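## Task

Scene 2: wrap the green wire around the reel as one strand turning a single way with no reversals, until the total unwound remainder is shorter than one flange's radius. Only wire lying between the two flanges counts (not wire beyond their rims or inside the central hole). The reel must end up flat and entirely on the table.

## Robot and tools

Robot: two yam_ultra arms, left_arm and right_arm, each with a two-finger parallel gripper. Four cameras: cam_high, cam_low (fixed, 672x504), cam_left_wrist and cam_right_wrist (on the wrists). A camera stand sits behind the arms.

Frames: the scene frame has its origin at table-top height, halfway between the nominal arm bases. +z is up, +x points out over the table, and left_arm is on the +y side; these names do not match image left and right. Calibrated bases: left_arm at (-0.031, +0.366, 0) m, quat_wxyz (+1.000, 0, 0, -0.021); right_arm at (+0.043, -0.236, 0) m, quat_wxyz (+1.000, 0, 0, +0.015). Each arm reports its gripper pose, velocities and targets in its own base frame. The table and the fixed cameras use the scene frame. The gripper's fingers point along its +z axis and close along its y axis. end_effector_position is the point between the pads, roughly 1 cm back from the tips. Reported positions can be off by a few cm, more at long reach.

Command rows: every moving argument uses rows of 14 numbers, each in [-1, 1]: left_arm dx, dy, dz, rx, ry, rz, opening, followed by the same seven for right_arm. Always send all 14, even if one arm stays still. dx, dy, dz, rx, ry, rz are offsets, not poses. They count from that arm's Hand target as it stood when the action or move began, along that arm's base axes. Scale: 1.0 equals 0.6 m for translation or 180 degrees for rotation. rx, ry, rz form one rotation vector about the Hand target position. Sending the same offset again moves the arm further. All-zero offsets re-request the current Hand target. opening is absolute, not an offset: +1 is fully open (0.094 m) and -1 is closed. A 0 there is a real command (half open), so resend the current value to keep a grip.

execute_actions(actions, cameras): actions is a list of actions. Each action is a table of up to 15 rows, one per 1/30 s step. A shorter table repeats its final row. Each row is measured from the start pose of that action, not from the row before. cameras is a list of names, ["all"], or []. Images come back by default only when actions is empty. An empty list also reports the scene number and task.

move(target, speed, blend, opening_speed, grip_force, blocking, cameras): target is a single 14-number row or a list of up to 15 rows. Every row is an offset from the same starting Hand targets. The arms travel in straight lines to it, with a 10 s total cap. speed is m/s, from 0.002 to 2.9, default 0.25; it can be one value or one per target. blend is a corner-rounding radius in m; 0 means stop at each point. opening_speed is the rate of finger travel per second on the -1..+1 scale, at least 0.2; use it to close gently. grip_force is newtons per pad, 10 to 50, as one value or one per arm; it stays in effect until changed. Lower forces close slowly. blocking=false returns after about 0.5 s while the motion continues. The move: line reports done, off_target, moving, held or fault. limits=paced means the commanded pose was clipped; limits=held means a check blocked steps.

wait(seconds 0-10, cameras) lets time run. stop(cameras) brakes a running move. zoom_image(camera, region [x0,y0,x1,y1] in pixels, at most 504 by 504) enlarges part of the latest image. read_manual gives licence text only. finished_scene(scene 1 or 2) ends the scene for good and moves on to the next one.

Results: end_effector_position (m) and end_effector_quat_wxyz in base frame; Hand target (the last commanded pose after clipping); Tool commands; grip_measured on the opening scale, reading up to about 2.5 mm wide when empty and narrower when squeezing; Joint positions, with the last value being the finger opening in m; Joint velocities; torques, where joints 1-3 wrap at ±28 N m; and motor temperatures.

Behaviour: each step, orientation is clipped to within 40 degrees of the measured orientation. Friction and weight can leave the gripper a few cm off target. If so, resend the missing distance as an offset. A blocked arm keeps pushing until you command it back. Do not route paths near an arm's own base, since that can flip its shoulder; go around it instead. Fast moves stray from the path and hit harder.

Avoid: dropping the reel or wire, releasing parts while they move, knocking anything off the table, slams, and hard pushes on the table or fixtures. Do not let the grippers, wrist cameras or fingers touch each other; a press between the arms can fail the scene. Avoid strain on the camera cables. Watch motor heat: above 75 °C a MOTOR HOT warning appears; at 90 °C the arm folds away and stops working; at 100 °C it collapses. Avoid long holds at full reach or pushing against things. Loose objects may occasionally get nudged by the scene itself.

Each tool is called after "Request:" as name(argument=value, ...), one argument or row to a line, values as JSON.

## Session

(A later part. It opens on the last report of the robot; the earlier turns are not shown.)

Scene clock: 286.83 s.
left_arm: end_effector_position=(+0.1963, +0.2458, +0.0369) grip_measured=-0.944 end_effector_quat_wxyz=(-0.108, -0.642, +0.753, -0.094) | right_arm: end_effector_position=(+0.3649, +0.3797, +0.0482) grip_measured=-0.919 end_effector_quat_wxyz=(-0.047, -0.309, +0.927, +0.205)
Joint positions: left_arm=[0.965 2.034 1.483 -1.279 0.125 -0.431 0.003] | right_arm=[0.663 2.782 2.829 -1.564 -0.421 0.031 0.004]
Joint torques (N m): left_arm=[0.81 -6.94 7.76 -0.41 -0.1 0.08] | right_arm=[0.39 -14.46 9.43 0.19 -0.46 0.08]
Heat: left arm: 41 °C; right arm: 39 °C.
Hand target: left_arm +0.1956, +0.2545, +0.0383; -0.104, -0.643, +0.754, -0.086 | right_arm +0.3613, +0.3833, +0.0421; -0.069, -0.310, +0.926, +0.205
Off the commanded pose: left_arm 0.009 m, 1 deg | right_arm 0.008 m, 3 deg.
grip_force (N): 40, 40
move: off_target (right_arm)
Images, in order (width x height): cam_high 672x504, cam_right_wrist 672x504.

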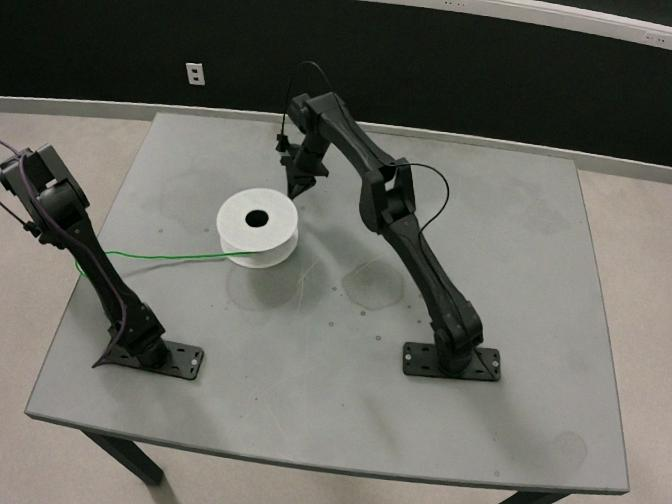

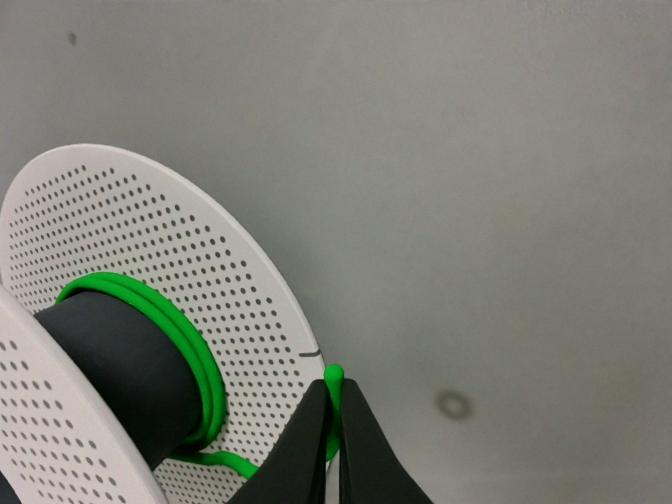

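Request:
move(
  target=[0,0,0,0,0,0,-1, 0.003,-0.004,0.0,0.0,0.0,0,-0.78],
  speed=0.03,
  opening_speed=0.3,
)

Request:
move(
  target=[
    [0,0,0,0,0,0,-1, 0.05,-0.065,0.17,0,0,0,-0.78],
    [0,0,0,0,0,0,-1, -0.05,-0.2,0.17,-0.111,-0.0835,-0.35,-0.78],
  ],
  speed=[0.08,0.2],
  cameras=["cam_right_wrist","cam_high","cam_low"],
)

Request:
zoom_image(
  camera="cam_high",
  region=[80, 170, 330, 300],
)

Request:
zoom_image(
  camera="cam_low",
  region=[370, 220, 510, 310],
)

Scene clock: 289.60 s.
left_arm: end_effector_position=(+0.1957, +0.2462, +0.0368) grip_measured=-0.944 end_effector_quat_wxyz=(-0.109, -0.642, +0.753, -0.092) | right_arm: end_effector_position=(+0.3647, +0.3795, +0.0484) grip_measured=-0.782 end_effector_quat_wxyz=(-0.047, -0.309, +0.928, +0.205)
Joint positions: left_arm=[0.965 2.034 1.483 -1.279 0.121 -0.431 0.003] | right_arm=[0.663 2.787 2.839 -1.571 -0.421 0.031 0.01]
Joint torques (N m): left_arm=[0.8 -6.95 7.75 -0.41 -0.08 0.07] | right_arm=[-0.2 -14.34 9.37 0.21 -0.48 0.02]
Heat: left arm: 40 °C; right arm: 40 °C.
Hand target: left_arm +0.1956, +0.2545, +0.0383; -0.104, -0.643, +0.754, -0.086 | right_arm +0.3631, +0.3809, +0.0421; -0.069, -0.309, +0.926, +0.205
Off the commanded pose: left_arm 0.008 m, 1 deg | right_arm 0.007 m, 2 deg.
joint sent to its limit (right arm) — joint 4 (wrist pitch), lower limit. The joint targets still meet the commanded pose.
grip_force (N): 40, 40
move: done

Scene clock: 295.00 s.
left_arm: end_effector_position=(+0.1956, +0.2463, +0.0368) grip_measured=-0.944 end_effector_quat_wxyz=(-0.109, -0.642, +0.753, -0.092) | right_arm: end_effector_position=(+0.3380, +0.2670, +0.1334) grip_measured=-0.782 end_effector_quat_wxyz=(+0.103, +0.207, +0.973, +0.019)
Joint positions: left_arm=[0.965 2.034 1.483 -1.279 0.12 -0.431 0.003] | right_arm=[0.726 2.047 1.91 -1.28 0.142 1.134 0.01]
Joint torques (N m): left_arm=[0.8 -6.95 7.76 -0.41 -0.05 0.08] | right_arm=[0.44 -15.24 6.39 0.35 0.3 0.1]
Heat: left arm: 39 °C; right arm: 41 °C.
Hand target: left_arm +0.1956, +0.2545, +0.0383; -0.104, -0.642, +0.754, -0.086 | right_arm +0.3331, +0.2609, +0.1440; +0.113, +0.209, +0.971, +0.015
Off the commanded pose: left_arm 0.008 m, 1 deg | right_arm 0.013 m, 1 deg.
grip_force (N): 40, 40
move: off_target (right_arm)
Images, in order (width x height): cam_high 672x504, cam_low 672x504, cam_right_wrist 672x504.

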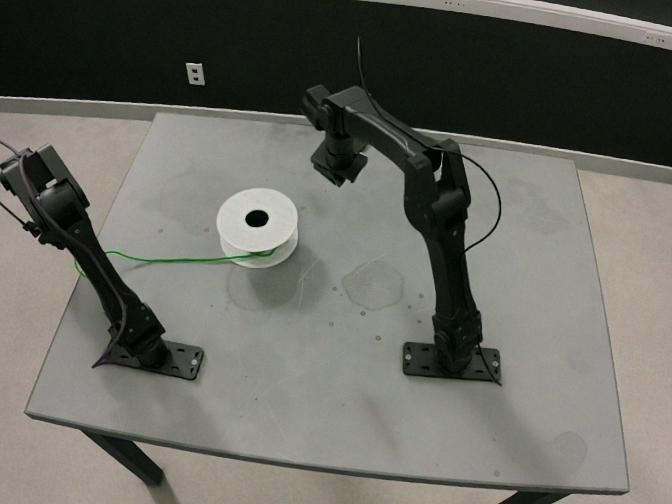

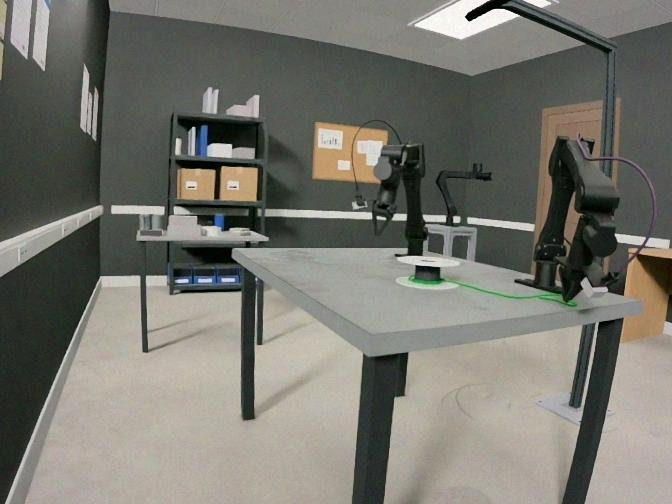

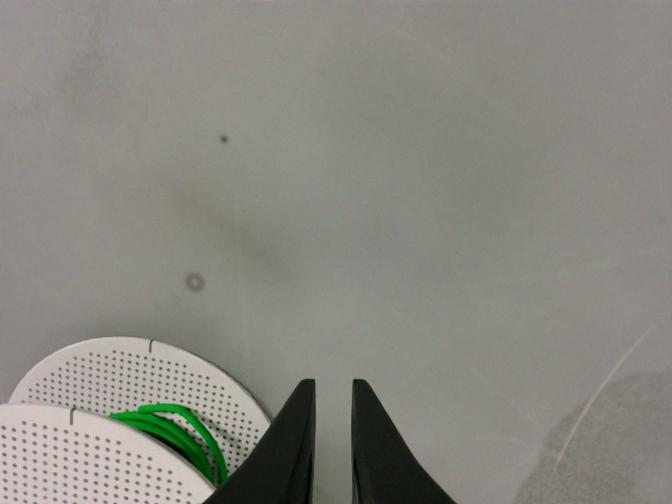

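Scaled by 2.016 from the camera's 672x504 image, which has a finer 960x720 frame.

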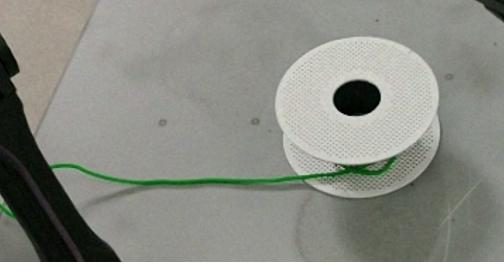

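Scaled by 3.600 from the camera's 672x504 image, which has a finer 960x720 frame.

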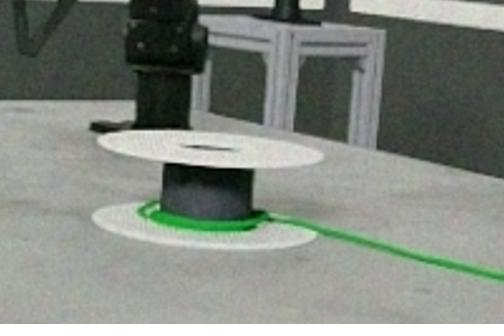

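Request:
move(
  target=[
    [0.08,-0.19,0.0,0,0,0,-1, -0.1,-0.3,0.1,0,0,0,-0.78],
    [0.08,-0.19,-0.04,0,0,0,-1, -0.1,-0.3,0.1,0,0,0,-0.78],
  ],
  speed=0.1,
  cameras=["cam_left_wrist","cam_high"],
)

Scene clock: 300.80 s.
left_arm: end_effector_position=(+0.2422, +0.1422, +0.0162) grip_measured=-0.944 end_effector_quat_wxyz=(-0.105, -0.642, +0.755, -0.085) | right_arm: end_effector_position=(+0.2808, +0.0835, +0.2045) grip_measured=-0.782 end_effector_quat_wxyz=(+0.120, +0.212, +0.970, +0.016)
Joint positions: left_arm=[0.644 1.888 1.193 -1.078 0.182 -0.747 0.003] | right_arm=[0.347 1.474 1.502 -1.377 0.1 0.766 0.01]
Joint torques (N m): left_arm=[-0.42 -6.37 4.46 -0.17 0.15 -0.07] | right_arm=[-0.47 -7.97 6.22 0.52 -0.02 -0.08]
Heat: left arm: 39 °C; right arm: 41 °C.
Hand target: left_arm +0.2436, +0.1405, +0.0143; -0.104, -0.643, +0.754, -0.086 | right_arm +0.2731, +0.0809, +0.2040; +0.113, +0.209, +0.971, +0.015
Off the commanded pose: left_arm 0.003 m, 0 deg | right_arm 0.008 m, 1 deg.
grip_force (N): 40, 40
move: done
Images, in order (width x height): cam_high 672x504, cam_left_wrist 672x504.

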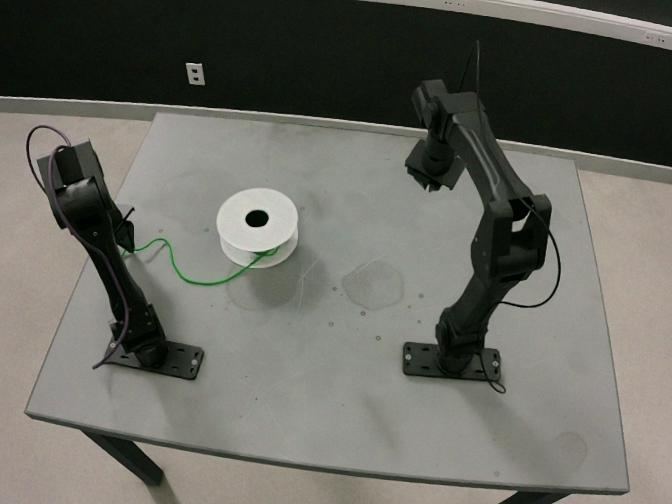

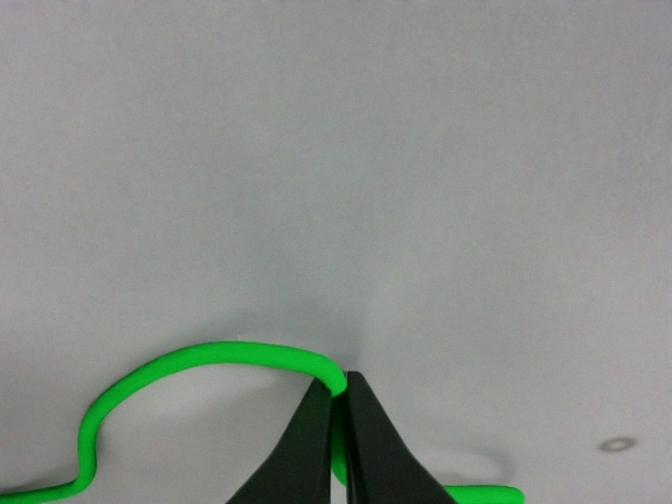

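Request:
move(
  target=[
    [0,0,-0.008,0,0,0,-1,0,0,0,0,0,0,-0.78],
    [0,0,-0.008,0,0,0,-0.45,0,0,0,0,0,0,-0.78],
    [0,0.0,0.3,0.0833,0,0,-0.45,0,0,0,0,0,0,-0.78],
  ],
  speed=[0.05,0.05,0.15],
  cameras=["cam_left_wrist","cam_high"],
)

Request:
zoom_image(
  camera="cam_high",
  region=[80, 170, 330, 380],
)

Scene clock: 305.27 s.
left_arm: end_effector_position=(+0.2439, +0.1403, +0.1833) grip_measured=-0.452 end_effector_quat_wxyz=(-0.009, -0.650, +0.760, +0.004) | right_arm: end_effector_position=(+0.2808, +0.0835, +0.2045) grip_measured=-0.782 end_effector_quat_wxyz=(+0.120, +0.212, +0.970, +0.016)
Joint positions: left_arm=[0.516 1.645 1.612 -1.558 -0.004 -0.9 0.026] | right_arm=[0.347 1.474 1.502 -1.377 0.1 0.766 0.01]
Joint torques (N m): left_arm=[-0.58 -6.64 7.71 0.02 -0.11 -0.04] | right_arm=[-0.4 -7.92 6.09 0.51 -0.06 -0.11]
Heat: left arm: 38 °C; right arm: 40 °C.
Hand target: left_arm +0.2436, +0.1405, +0.1943; -0.019, -0.651, +0.759, +0.013 | right_arm +0.2731, +0.0809, +0.2040; +0.113, +0.209, +0.971, +0.015
Off the commanded pose: left_arm 0.011 m, 2 deg | right_arm 0.008 m, 1 deg.
joint sent to its limit (left arm) — joint 4 (wrist pitch), lower limit. The joint targets are off in orientation, not in position.
grip_force (N): 40, 40
move: off_target (left_arm)
Images, in order (width x height): cam_high 672x504, cam_left_wrist 672x504.

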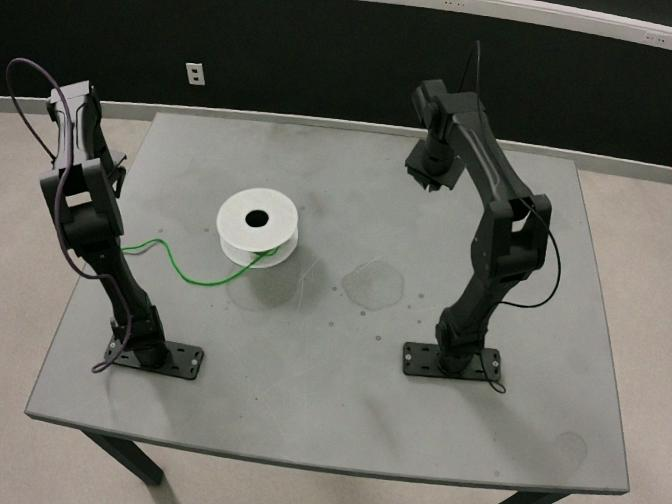

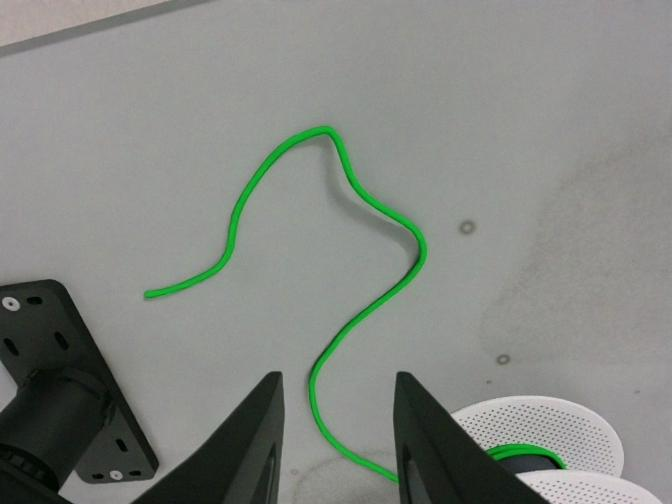

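Scaled by 2.016 from the camera's 672x504 image, which has a finer 960x720 frame.

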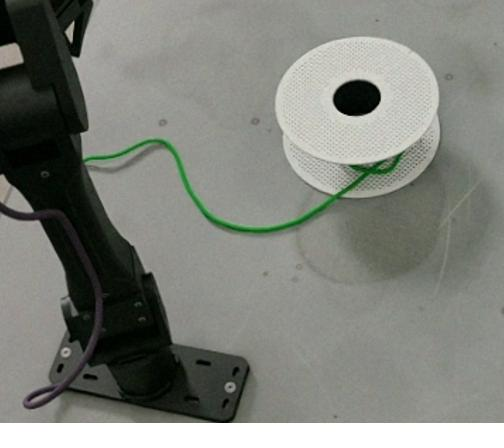

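Request:
move(
  target=[-0.109,-0.014,-0.22,0,0,-0.089,-0.45, 0,0,0,0,0,0,-0.78],
  speed=0.15,
  cameras=["cam_left_wrist"],
)

Scene clock: 310.67 s.
left_arm: end_effector_position=(+0.1777, +0.1275, +0.0591) grip_measured=-0.452 end_effector_quat_wxyz=(-0.034, -0.538, +0.842, +0.011) | right_arm: end_effector_position=(+0.2808, +0.0835, +0.2045) grip_measured=-0.782 end_effector_quat_wxyz=(+0.120, +0.212, +0.970, +0.016)
Joint positions: left_arm=[0.598 1.472 0.941 -1.107 -0.024 -0.539 0.026] | right_arm=[0.347 1.474 1.502 -1.377 0.1 0.766 0.01]
Joint torques (N m): left_arm=[0.76 -5.53 4.98 0.14 -0.12 0.06] | right_arm=[-0.44 -7.94 6.11 0.52 -0.05 -0.1]
Heat: left arm: 38 °C; right arm: 39 °C.
Hand target: left_arm +0.1781, +0.1320, +0.0623; -0.018, -0.539, +0.842, +0.015 | right_arm +0.2731, +0.0809, +0.2040; +0.113, +0.209, +0.971, +0.015
Off the commanded pose: left_arm 0.006 m, 2 deg | right_arm 0.008 m, 1 deg.
grip_force (N): 40, 40
move: done
Images, in order (width x height): cam_left_wrist 672x504.

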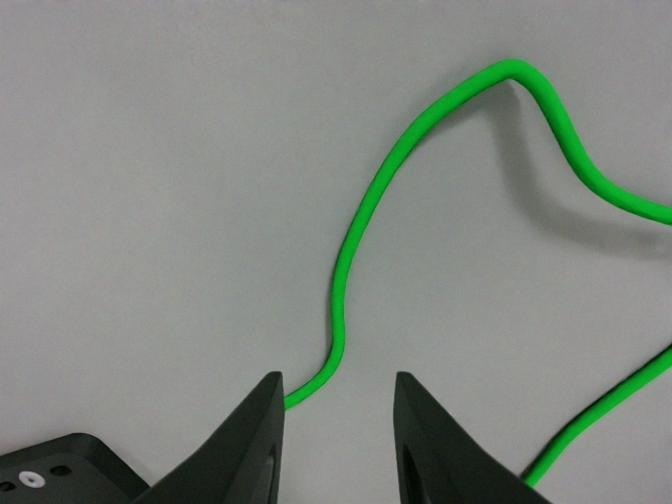

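Request:
move(
  target=[0,0.003,-0.0885,0,0,0,-0.45, 0,0,0,0,0,0,-0.78],
  speed=0.06,
)

Request:
move(
  target=[0,0,0,0,0,0,-1, 0,0,0,0,0,0,-0.78],
  cameras=["cam_left_wrist"],
)

Scene clock: 312.73 s.
left_arm: end_effector_position=(+0.1753, +0.1277, +0.0124) grip_measured=-0.452 end_effector_quat_wxyz=(-0.029, -0.538, +0.843, +0.011) | right_arm: end_effector_position=(+0.2808, +0.0835, +0.2045) grip_measured=-0.782 end_effector_quat_wxyz=(+0.120, +0.212, +0.970, +0.016)
Joint positions: left_arm=[0.605 1.53 0.794 -0.892 -0.024 -0.531 0.026] | right_arm=[0.347 1.474 1.502 -1.377 0.1 0.766 0.01]
Joint torques (N m): left_arm=[0.72 -3.37 4.6 0.39 -0.12 0.09] | right_arm=[-0.4 -8.01 6.16 0.51 -0.03 -0.09]
Heat: left arm: 38 °C; right arm: 39 °C.
Hand target: left_arm +0.1781, +0.1338, +0.0092; -0.018, -0.538, +0.842, +0.015 | right_arm +0.2731, +0.0809, +0.2040; +0.113, +0.209, +0.971, +0.015
Off the commanded pose: left_arm 0.008 m, 1 deg | right_arm 0.008 m, 1 deg.
grip_force (N): 40, 40
move: done

Scene clock: 314.07 s.
left_arm: end_effector_position=(+0.1790, +0.1305, +0.0122) grip_measured=-0.955 end_effector_quat_wxyz=(-0.019, -0.538, +0.843, +0.012) | right_arm: end_effector_position=(+0.2808, +0.0835, +0.2045) grip_measured=-0.782 end_effector_quat_wxyz=(+0.120, +0.212, +0.970, +0.016)
Joint positions: left_arm=[0.605 1.53 0.794 -0.873 -0.025 -0.531 0.002] | right_arm=[0.347 1.474 1.502 -1.377 0.1 0.766 0.01]
Joint torques (N m): left_arm=[0.73 -3.38 4.62 0.23 -0.1 0.07] | right_arm=[-0.5 -7.98 6.13 0.5 -0.04 -0.11]
Heat: left arm: 38 °C; right arm: 38 °C.
Hand target: left_arm +0.1782, +0.1338, +0.0092; -0.018, -0.538, +0.842, +0.015 | right_arm +0.2731, +0.0809, +0.2040; +0.113, +0.209, +0.971, +0.015
Off the commanded pose: left_arm 0.005 m, 0 deg | right_arm 0.008 m, 1 deg.
grip_force (N): 40, 40
move: done
Images, in order (width x height): cam_left_wrist 672x504.

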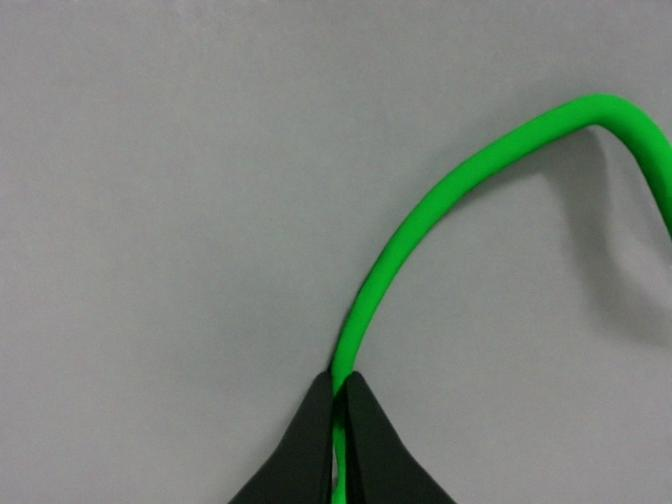

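Request:
move(
  target=[
    [0.203,0.110,0.085,0,0,0,-1, -0.05,-0.2,0,0,0,0,-0.78],
    [0.453,0.027,0.085,0,0,-0.05,-1, -0.05,-0.2,0,0,0,0,-0.78],
  ],
  speed=0.13,
  blend=0.04,
  cameras=["cam_left_wrist","cam_high"],
)

Request:
zoom_image(
  camera="cam_high",
  region=[80, 150, 330, 320],
)

Scene clock: 321.07 s.
left_arm: end_effector_position=(+0.4475, +0.1494, +0.0611) grip_measured=-0.957 end_effector_quat_wxyz=(-0.017, -0.468, +0.884, +0.016) | right_arm: end_effector_position=(+0.2505, -0.0411, +0.2041) grip_measured=-0.782 end_effector_quat_wxyz=(+0.117, +0.211, +0.970, +0.010)
Joint positions: left_arm=[0.311 2.501 2.401 -1.508 -0.025 -0.663 0.002] | right_arm=[-0.175 1.32 1.376 -1.392 -0.012 0.254 0.01]
Joint torques (N m): left_arm=[-0.16 -9.78 8.38 -0.05 -0.04 -0.08] | right_arm=[-0.59 -6.63 6.2 0.55 -0.16 -0.09]
Motor temperatures (°C): left_arm=[27 37 31 23 23 24 26] | right_arm=[22 37 27 29 22 24 23]
Heat: left arm: 37 °C; right arm: 37 °C.
Hand target: left_arm +0.4499, +0.1501, +0.0601; -0.017, -0.471, +0.882, +0.017 | right_arm +0.2431, -0.0391, +0.2041; +0.113, +0.209, +0.971, +0.015
Off the commanded pose: left_arm 0.003 m, 0 deg | right_arm 0.008 m, 1 deg.
grip_force (N): 40, 40
move: done
Images, in order (width x height): cam_high 672x504, cam_left_wrist 672x504.

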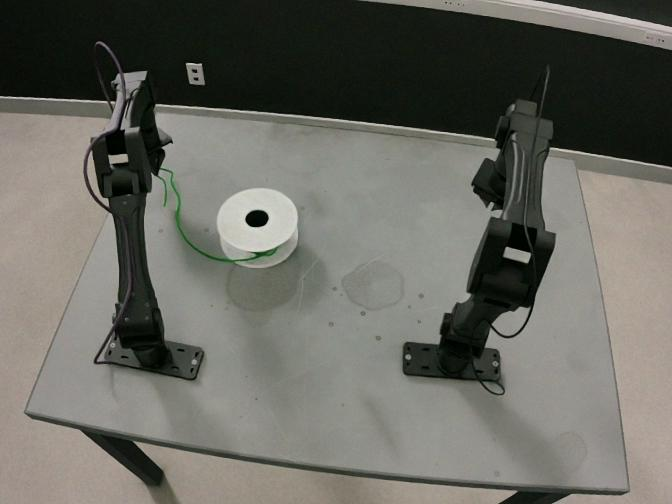

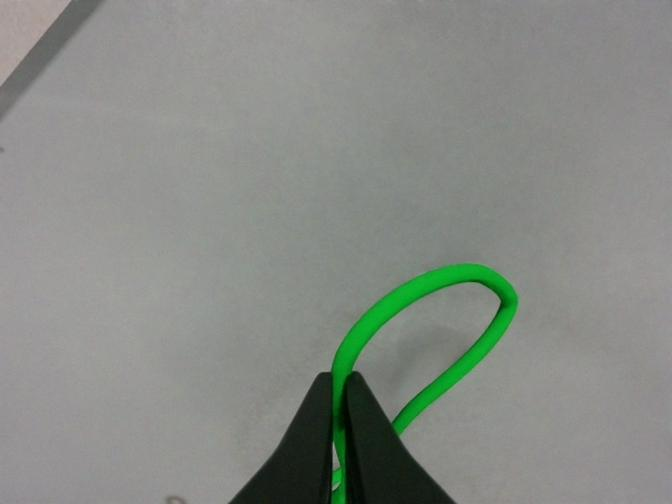

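Scaled by 2.016 from the camera's 672x504 image, which has a finer 960x720 frame.

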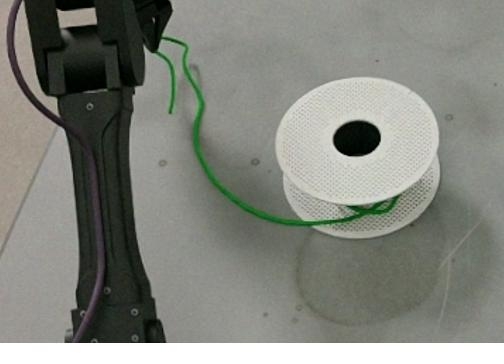

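Request:
move(
  target=[
    [0.175,-0.217,-0.003,0,0,-0.19,-1, 0,0,0,0,0,0,-0.78],
    [0.142,-0.4,-0.008,0,0,-0.31,-1, 0,0,0,0,0,0,-0.78],
    [0.108,-0.525,-0.008,0,0,-0.467,-1, 0,0,0,0,0,0,-0.78],
  ],
  speed=0.17,
  blend=0.03,
  cameras=["cam_left_wrist","cam_high"],
)

Request:
zoom_image(
  camera="cam_high",
  region=[80, 150, 330, 320],
)

Scene clock: 327.87 s.
left_arm: end_effector_position=(+0.5129, -0.1612, +0.0572) grip_measured=-0.957 end_effector_quat_wxyz=(+0.075, +0.235, +0.969, +0.016) | right_arm: end_effector_position=(+0.2505, -0.0411, +0.2041) grip_measured=-0.782 end_effector_quat_wxyz=(+0.117, +0.211, +0.970, +0.010)
Joint positions: left_arm=[-0.321 2.742 2.839 -1.522 -0.044 0.157 0.002] | right_arm=[-0.175 1.32 1.376 -1.392 -0.012 0.254 0.01]
Joint torques (N m): left_arm=[-0.39 -10.62 8.42 0.32 -0.08 0.09] | right_arm=[-0.62 -6.69 6.23 0.56 -0.16 -0.11]
Heat: left arm: 37 °C; right arm: 37 °C.
Hand target: left_arm +0.5147, -0.1649, +0.0553; -0.001, +0.241, +0.970, +0.023 | right_arm +0.2431, -0.0391, +0.2041; +0.113, +0.209, +0.971, +0.015
Off the commanded pose: left_arm 0.004 m, 9 deg | right_arm 0.008 m, 1 deg.
elbow stopped short (left arm): the move would have taken joint 3 (elbow) straighter than the controller allows.
grip_force (N): 40, 40
move: off_target (left_arm)
Images, in order (width x height): cam_high 672x504, cam_left_wrist 672x504.

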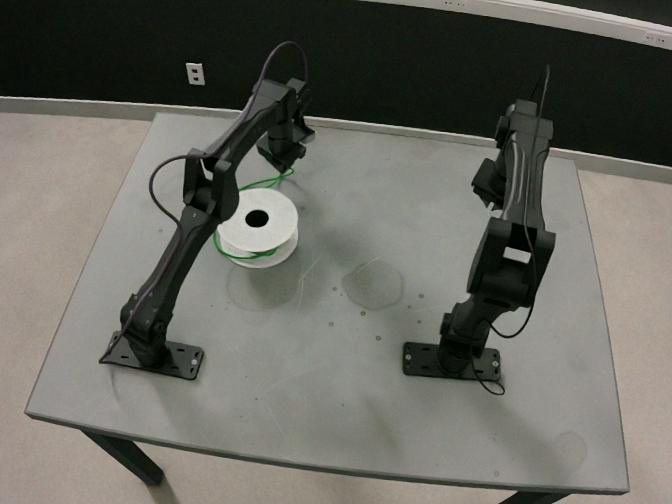

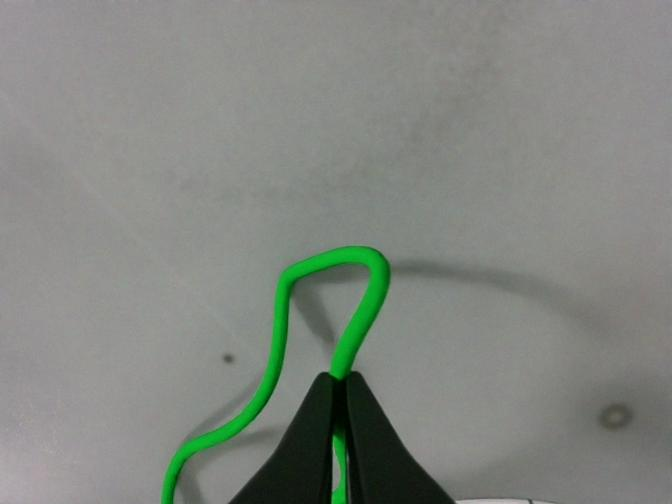

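Scaled by 2.016 from the camera's 672x504 image, which has a finer 960x720 frame.

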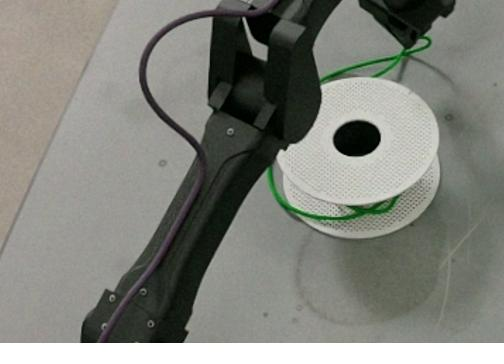

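Request:
move(
  target=[
    [-0.058,-0.117,0,0,0,-0.167,-1, 0,0,0,0,0,0,-0.78],
    [-0.141,-0.197,0,0,0,-0.306,-1, 0,0,0,0,0,0,-0.78],
    [-0.25,-0.22,0,0,0,-0.444,-1, 0,0,0,0,0,0,-0.78],
  ],
  speed=0.15,
  blend=0.03,
  cameras=["cam_left_wrist","cam_high","cam_low"],
)

Request:
zoom_image(
  camera="cam_high",
  region=[80, 150, 330, 320],
)

Request:
zoom_image(
  camera="cam_low",
  region=[370, 220, 510, 310],
)

Scene clock: 334.77 s.
left_arm: end_effector_position=(+0.3652, -0.2890, +0.0357) grip_measured=-0.957 end_effector_quat_wxyz=(-0.013, +0.803, +0.595, +0.019) | right_arm: end_effector_position=(+0.2505, -0.0411, +0.2041) grip_measured=-0.782 end_effector_quat_wxyz=(+0.117, +0.211, +0.970, +0.010)
Joint positions: left_arm=[-0.689 2.416 2.145 -1.315 -0.044 1.177 0.002] | right_arm=[-0.175 1.32 1.376 -1.392 -0.012 0.254 0.01]
Joint torques (N m): left_arm=[-0.92 -14.24 5.14 0.2 0.14 0.09] | right_arm=[-0.65 -6.67 6.19 0.55 -0.16 -0.1]
Heat: left arm: 38 °C; right arm: 36 °C.
Hand target: left_arm +0.3646, -0.2970, +0.0554; +0.014, +0.808, +0.589, +0.019 | right_arm +0.2431, -0.0391, +0.2041; +0.113, +0.209, +0.971, +0.015
Off the commanded pose: left_arm 0.021 m, 3 deg | right_arm 0.008 m, 1 deg.
elbow stopped short (left arm): the move would have taken joint 3 (elbow) straighter than the controller allows.
grip_force (N): 40, 40
move: off_target (left_arm)
Images, in order (width x height): cam_high 672x504, cam_low 672x504, cam_left_wrist 672x504.

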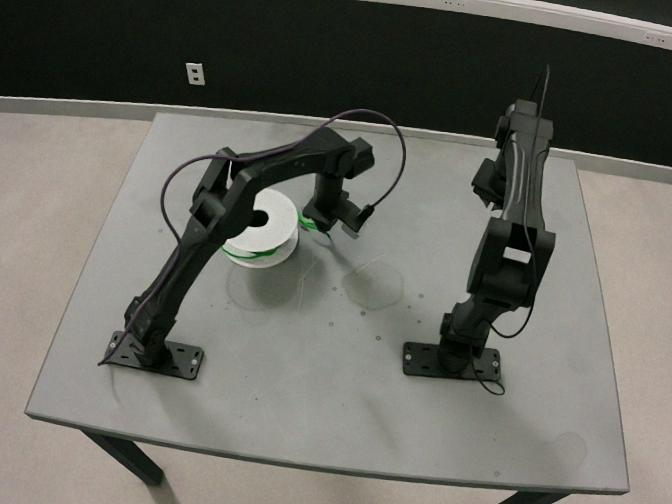

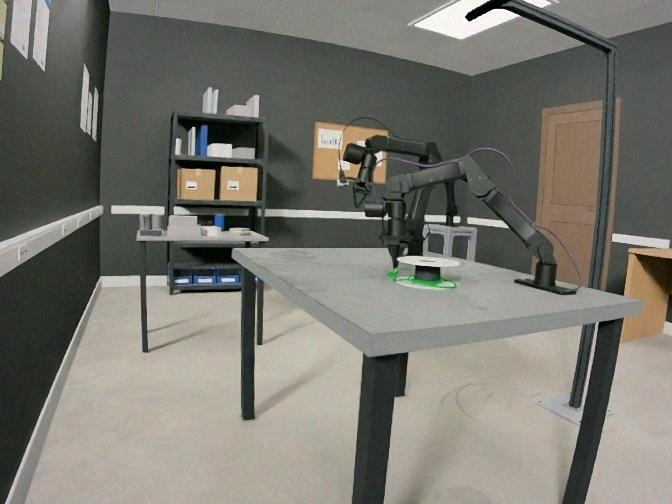

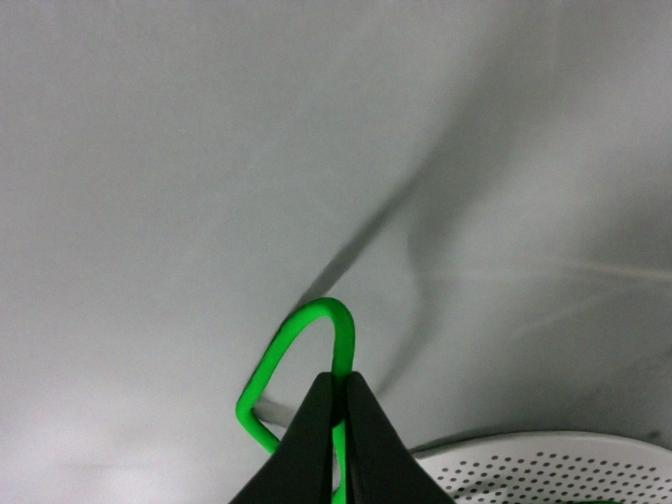

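Scaled by 2.016 from the camera's 672x504 image, which has a finer 960x720 frame.

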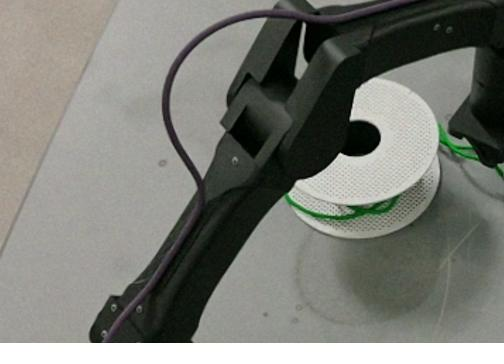

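Scaled by 3.600 from the camera's 672x504 image, which has a finer 960x720 frame.

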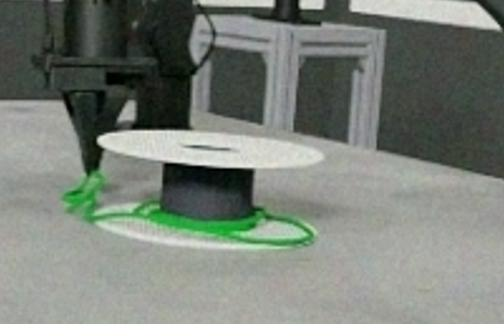

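Request:
move(
  target=[
    [-0.124,0.04,0.008,0,0,-0.122,-1, 0,0,0,0,0,0,-0.78],
    [-0.217,0.132,0.005,0,0,-0.25,-1, 0,0,0,0,0,0,-0.78],
    [-0.25,0.257,0,0,0,-0.3,-1, 0,0,0,0,0,0,-0.78],
  ],
  speed=0.13,
  blend=0.03,
  cameras=["cam_left_wrist","cam_high","cam_low"],
)

Request:
zoom_image(
  camera="cam_high",
  region=[80, 150, 330, 320],
)

Request:
zoom_image(
  camera="cam_low",
  region=[370, 220, 510, 310],
)

Scene clock: 340.83 s.
left_arm: end_effector_position=(+0.2133, -0.1455, +0.0513) grip_measured=-0.957 end_effector_quat_wxyz=(-0.011, +0.977, +0.212, +0.030) | right_arm: end_effector_position=(+0.2505, -0.0411, +0.2041) grip_measured=-0.782 end_effector_quat_wxyz=(+0.117, +0.211, +0.970, +0.010)
Joint positions: left_arm=[-0.645 1.546 0.979 -0.981 -0.06 2.07 0.002] | right_arm=[-0.175 1.32 1.376 -1.392 -0.012 0.254 0.01]
Joint torques (N m): left_arm=[0.66 -6.2 4.98 0.17 -0.07 0.1] | right_arm=[-0.62 -6.61 6.17 0.54 -0.16 -0.09]
Heat: left arm: 39 °C; right arm: 36 °C.
Hand target: left_arm +0.2146, -0.1427, +0.0554; +0.021, +0.987, +0.158, +0.010 | right_arm +0.2431, -0.0391, +0.2041; +0.113, +0.209, +0.971, +0.015
Off the commanded pose: left_arm 0.005 m, 8 deg | right_arm 0.008 m, 1 deg.
joint sent to its limit (left arm) — joint 6 (wrist roll), upper limit. The joint targets are off in orientation, not in position.
grip_force (N): 40, 40
move: off_target (left_arm)
Images, in order (width x height): cam_high 672x504, cam_low 672x504, cam_left_wrist 672x504.

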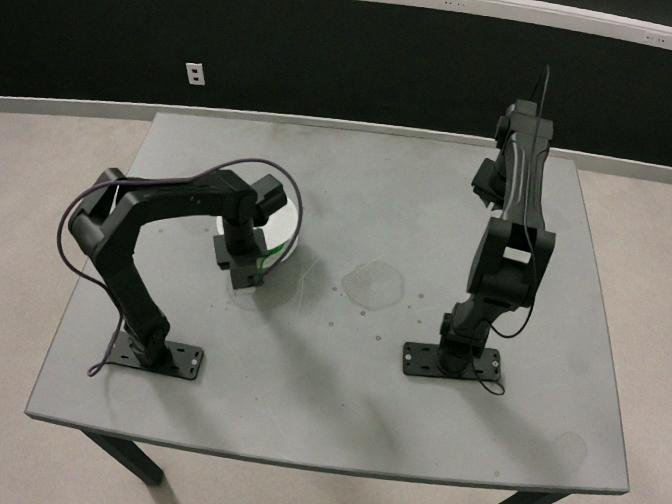

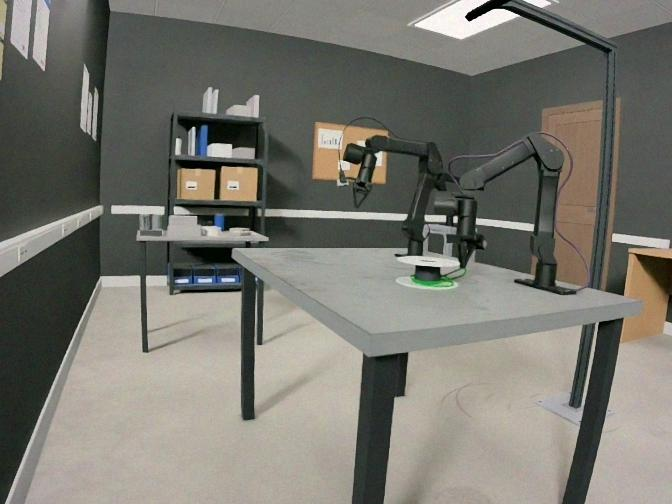

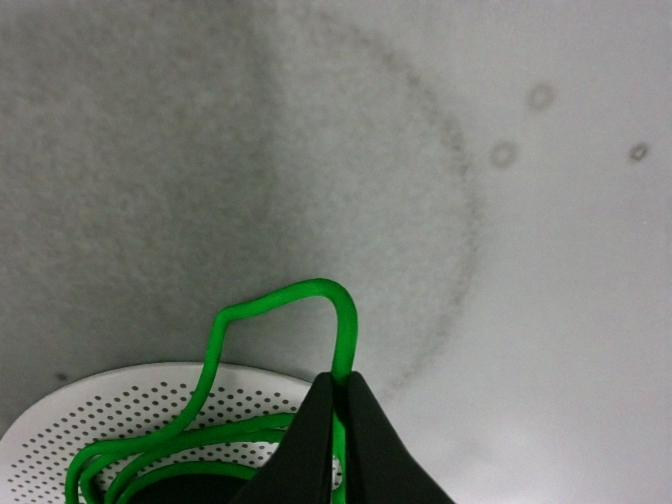

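Scaled by 2.016 from the camera's 672x504 image, which has a finer 960x720 frame.

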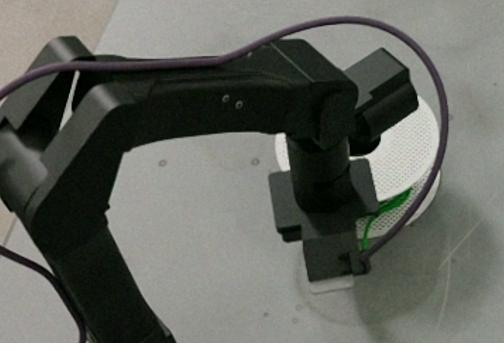

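Scaled by 3.600 from the camera's 672x504 image, which has a finer 960x720 frame.

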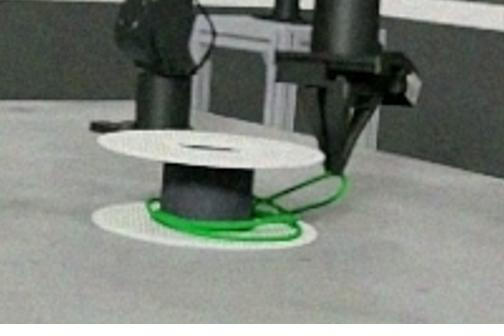

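Request:
move(
  target=[
    [0.05,0.147,0.0,0,0,0.1,-1, 0,0,0,0,0,0,-0.78],
    [0.175,0.24,0,0,0,0.19,-1, 0,0,0,0,0,0,-0.78],
  ],
  speed=0.13,
  blend=0.03,
  cameras=["cam_left_wrist","cam_high","cam_low"],
)

Request:
zoom_image(
  camera="cam_high",
  region=[80, 150, 330, 320],
)

Request:
zoom_image(
  camera="cam_low",
  region=[370, 220, 510, 310],
)

Scene clock: 345.07 s.
left_arm: end_effector_position=(+0.3154, +0.0010, +0.0521) grip_measured=-0.957 end_effector_quat_wxyz=(-0.016, +0.868, +0.495, +0.035) | right_arm: end_effector_position=(+0.2505, -0.0411, +0.2041) grip_measured=-0.782 end_effector_quat_wxyz=(+0.117, +0.211, +0.970, +0.010)
Joint positions: left_arm=[-0.037 1.739 1.19 -0.978 -0.064 2.071 0.002] | right_arm=[-0.175 1.32 1.376 -1.392 -0.012 0.254 0.01]
Joint torques (N m): left_arm=[0.53 -5.29 8.2 0.05 0.07 0.08] | right_arm=[-0.65 -6.64 6.28 0.53 -0.15 -0.09]
Heat: left arm: 38 °C; right arm: 35 °C.
Hand target: left_arm +0.3196, +0.0013, +0.0554; +0.017, +0.897, +0.441, +0.016 | right_arm +0.2431, -0.0391, +0.2041; +0.113, +0.209, +0.971, +0.015
Off the commanded pose: left_arm 0.005 m, 8 deg | right_arm 0.008 m, 1 deg.
joint sent to its limit (left arm) — joint 6 (wrist roll), upper limit. The joint targets are off in orientation, not in position.
grip_force (N): 40, 40
move: off_target (left_arm)
Images, in order (width x height): cam_high 672x504, cam_low 672x504, cam_left_wrist 672x504.

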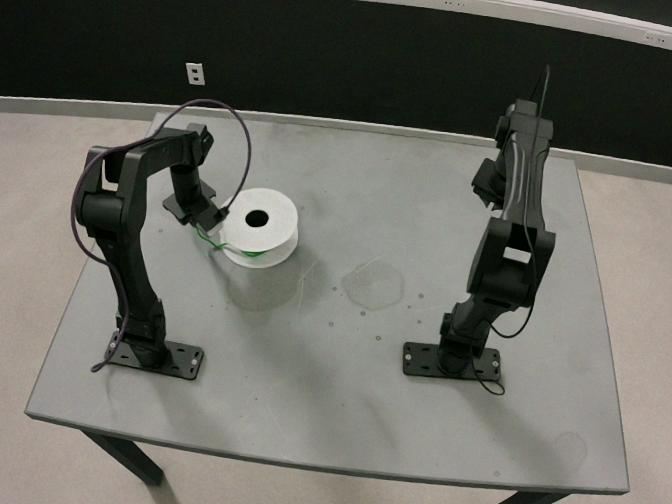

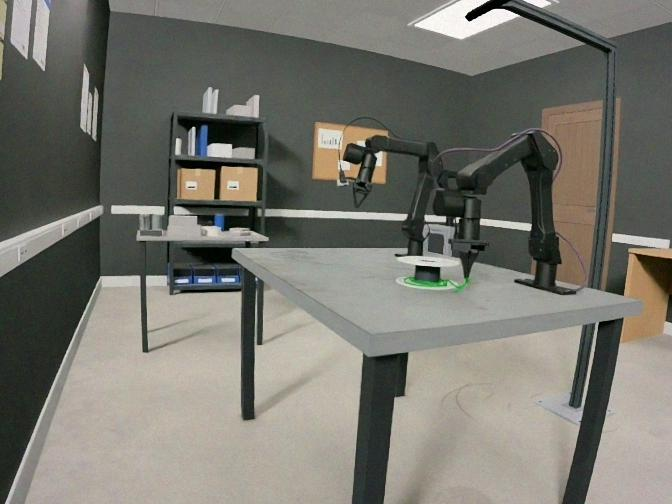

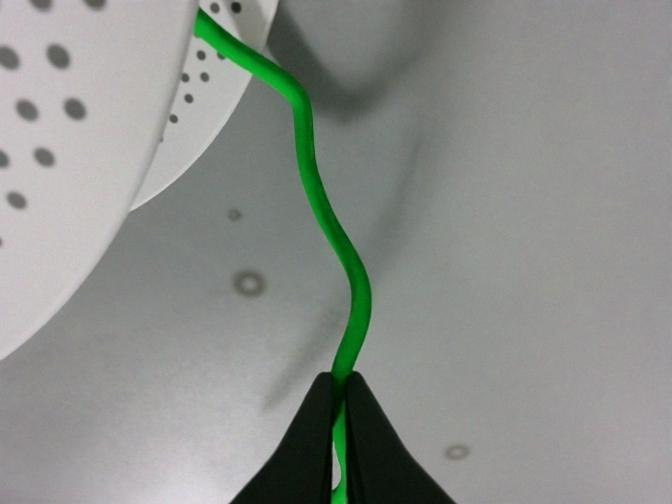

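Scaled by 2.016 from the camera's 672x504 image, which has a finer 960x720 frame.

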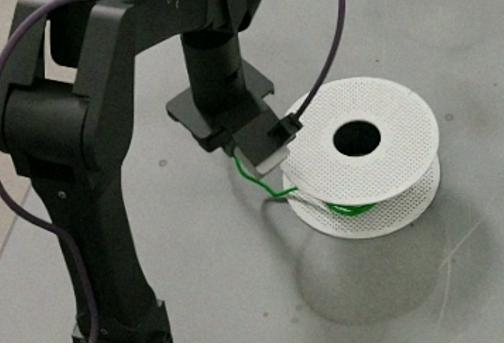

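Scaled by 3.600 from the camera's 672x504 image, which has a finer 960x720 frame.

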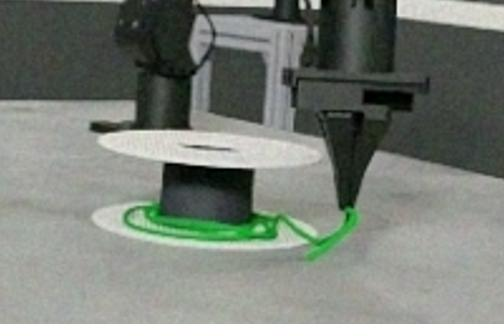

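Request:
move(
  target=[
    [0.0,0.05,-0.03,0,0,0,-1, 0,0,0,0,0,0,-0.78],
    [0.0,0.05,-0.074,0,0,0,-1, 0,0,0,0,0,0,-0.78],
    [0.0,0.05,-0.074,0,0,0,-0.45, 0,0,0,0,0,0,-0.78],
    [0.0,0.05,0.2,0,0,0,-0.45, 0,0,0,0,0,0,-0.78],
  ],
  speed=[0.08,0.05,0.05,0.15],
  cameras=["cam_left_wrist","cam_high"],
)

Request:
zoom_image(
  camera="cam_high",
  region=[80, 150, 330, 320],
)

Scene clock: 353.13 s.
left_arm: end_effector_position=(+0.3186, +0.0298, +0.1664) grip_measured=-0.452 end_effector_quat_wxyz=(-0.037, +0.850, +0.525, +0.035) | right_arm: end_effector_position=(+0.2505, -0.0411, +0.2041) grip_measured=-0.782 end_effector_quat_wxyz=(+0.117, +0.211, +0.970, +0.010)
Joint positions: left_arm=[0.035 1.738 1.645 -1.453 -0.098 2.071 0.026] | right_arm=[-0.175 1.32 1.376 -1.392 -0.012 0.254 0.01]
Joint torques (N m): left_arm=[0.55 -6.45 8.64 -0.02 0 0.08] | right_arm=[-0.58 -6.65 6.24 0.54 -0.17 -0.09]
Heat: left arm: 38 °C; right arm: 35 °C.
Hand target: left_arm +0.3196, +0.0313, +0.1754; +0.017, +0.897, +0.441, +0.016 | right_arm +0.2431, -0.0391, +0.2041; +0.113, +0.209, +0.971, +0.015
Off the commanded pose: left_arm 0.009 m, 13 deg | right_arm 0.008 m, 1 deg.
joint sent to its limit (left arm) — joint 6 (wrist roll), upper limit. The joint targets are off in orientation, not in position.
grip_force (N): 40, 40
move: off_target (left_arm); target 3's new opening was sent with left_arm's hand 0.010 m and 13 deg from that target
Images, in order (width x height): cam_high 672x504, cam_left_wrist 672x504.

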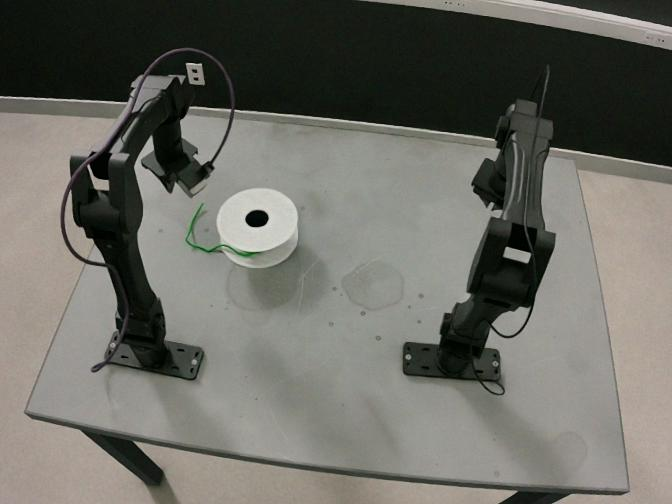

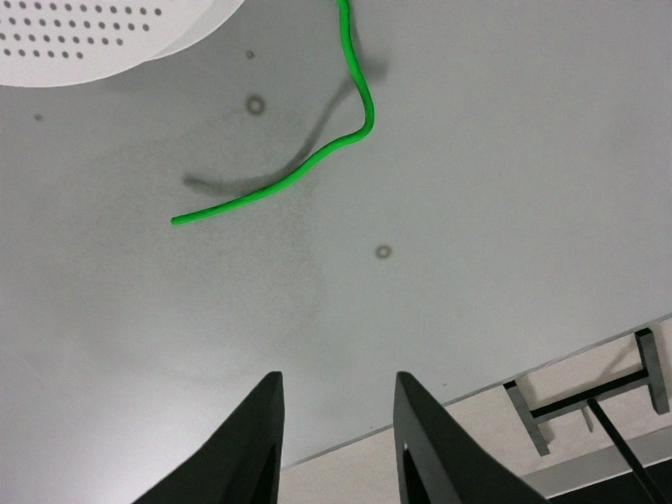

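Scaled by 2.016 from the camera's 672x504 image, which has a finer 960x720 frame.

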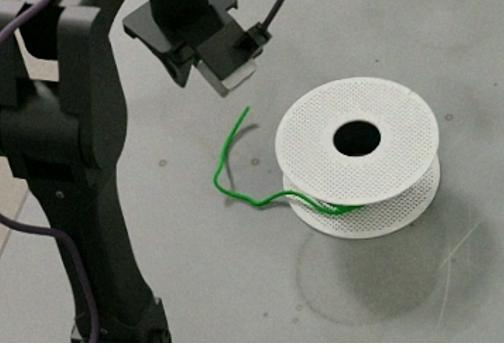

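Request:
move(
  target=[
    [0.07,0.05,0.0,0,0,0.705,-0.45, 0,0,0,0,0,0,-0.78],
    [0.114,-0.022,-0.185,0,0,0.705,-0.45, 0,0,0,0,0,0,-0.78],
  ],
  speed=[0.4,0.12],
  cameras=["cam_left_wrist"],
)

Scene clock: 360.87 s.
left_arm: end_effector_position=(+0.3852, +0.0209, +0.0672) grip_measured=-0.452 end_effector_quat_wxyz=(-0.010, +0.007, +1.000, +0.024) | right_arm: end_effector_position=(+0.2505, -0.0411, +0.2041) grip_measured=-0.782 end_effector_quat_wxyz=(+0.117, +0.211, +0.970, +0.010)
Joint positions: left_arm=[0.029 2.046 1.663 -1.206 -0.049 0.043 0.026] | right_arm=[-0.175 1.32 1.376 -1.392 -0.012 0.254 0.01]
Joint torques (N m): left_arm=[-0.49 -7.92 5.55 0.21 0.01 -0.1] | right_arm=[-0.54 -6.65 6.06 0.58 -0.15 -0.09]
Heat: left arm: 37 °C; right arm: 35 °C.
Hand target: left_arm +0.3880, +0.0181, +0.0644; -0.006, +0.006, +1.000, +0.023 | right_arm +0.2431, -0.0391, +0.2041; +0.113, +0.209, +0.971, +0.015
Off the commanded pose: left_arm 0.005 m, 0 deg | right_arm 0.008 m, 1 deg.
grip_force (N): 40, 40
move: done
Images, in order (width x height): cam_left_wrist 672x504.

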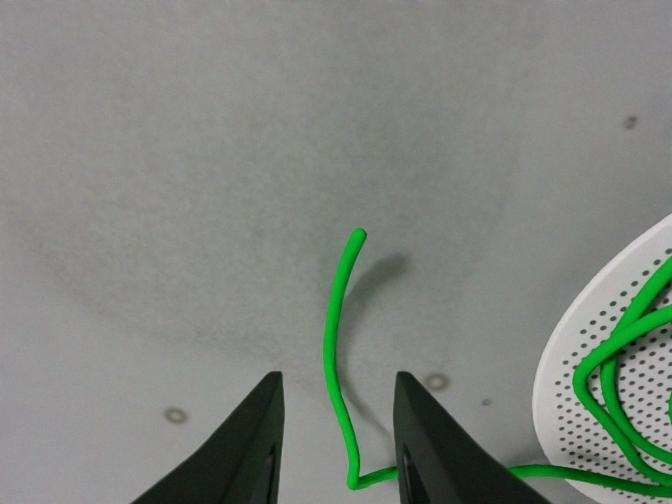

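Request:
move(
  target=[
    [0.018,-0.005,-0.03,0,0,0,-0.45, 0,0,0,0,0,0,-0.78],
    [0.018,-0.005,-0.084,0,0,0,-0.45, 0,0,0,0,0,0,-0.78],
  ],
  speed=0.06,
  cameras=["cam_left_wrist"],
)

Scene clock: 364.73 s.
left_arm: end_effector_position=(+0.3972, +0.0191, +0.0187) grip_measured=-0.452 end_effector_quat_wxyz=(-0.007, +0.006, +1.000, +0.024) | right_arm: end_effector_position=(+0.2505, -0.0411, +0.2041) grip_measured=-0.782 end_effector_quat_wxyz=(+0.117, +0.211, +0.970, +0.010)
Joint positions: left_arm=[0.023 2.129 1.593 -1.048 -0.049 0.034 0.026] | right_arm=[-0.175 1.32 1.376 -1.392 -0.012 0.254 0.01]
Joint torques (N m): left_arm=[-0.69 -8.09 5.26 0.25 0.01 -0.08] | right_arm=[-0.55 -6.61 6.23 0.55 -0.16 -0.1]
Heat: left arm: 37 °C; right arm: 34 °C.
Hand target: left_arm +0.3989, +0.0151, +0.0140; -0.006, +0.006, +1.000, +0.023 | right_arm +0.2431, -0.0391, +0.2041; +0.113, +0.209, +0.971, +0.015
Off the commanded pose: left_arm 0.006 m, 0 deg | right_arm 0.008 m, 1 deg.
grip_force (N): 40, 40
move: done
Images, in order (width x height): cam_left_wrist 672x504.

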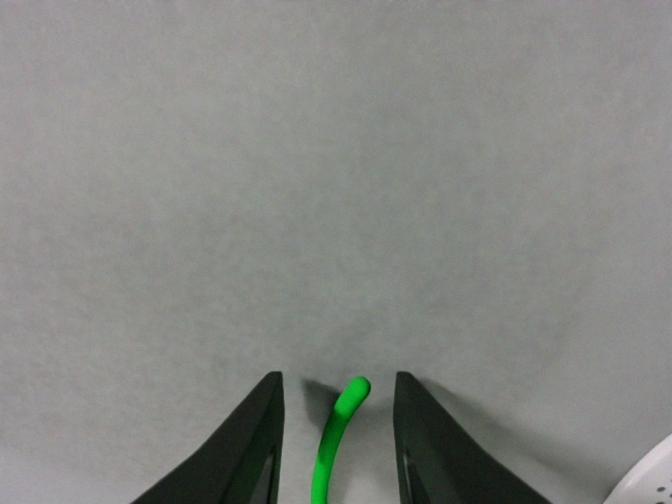

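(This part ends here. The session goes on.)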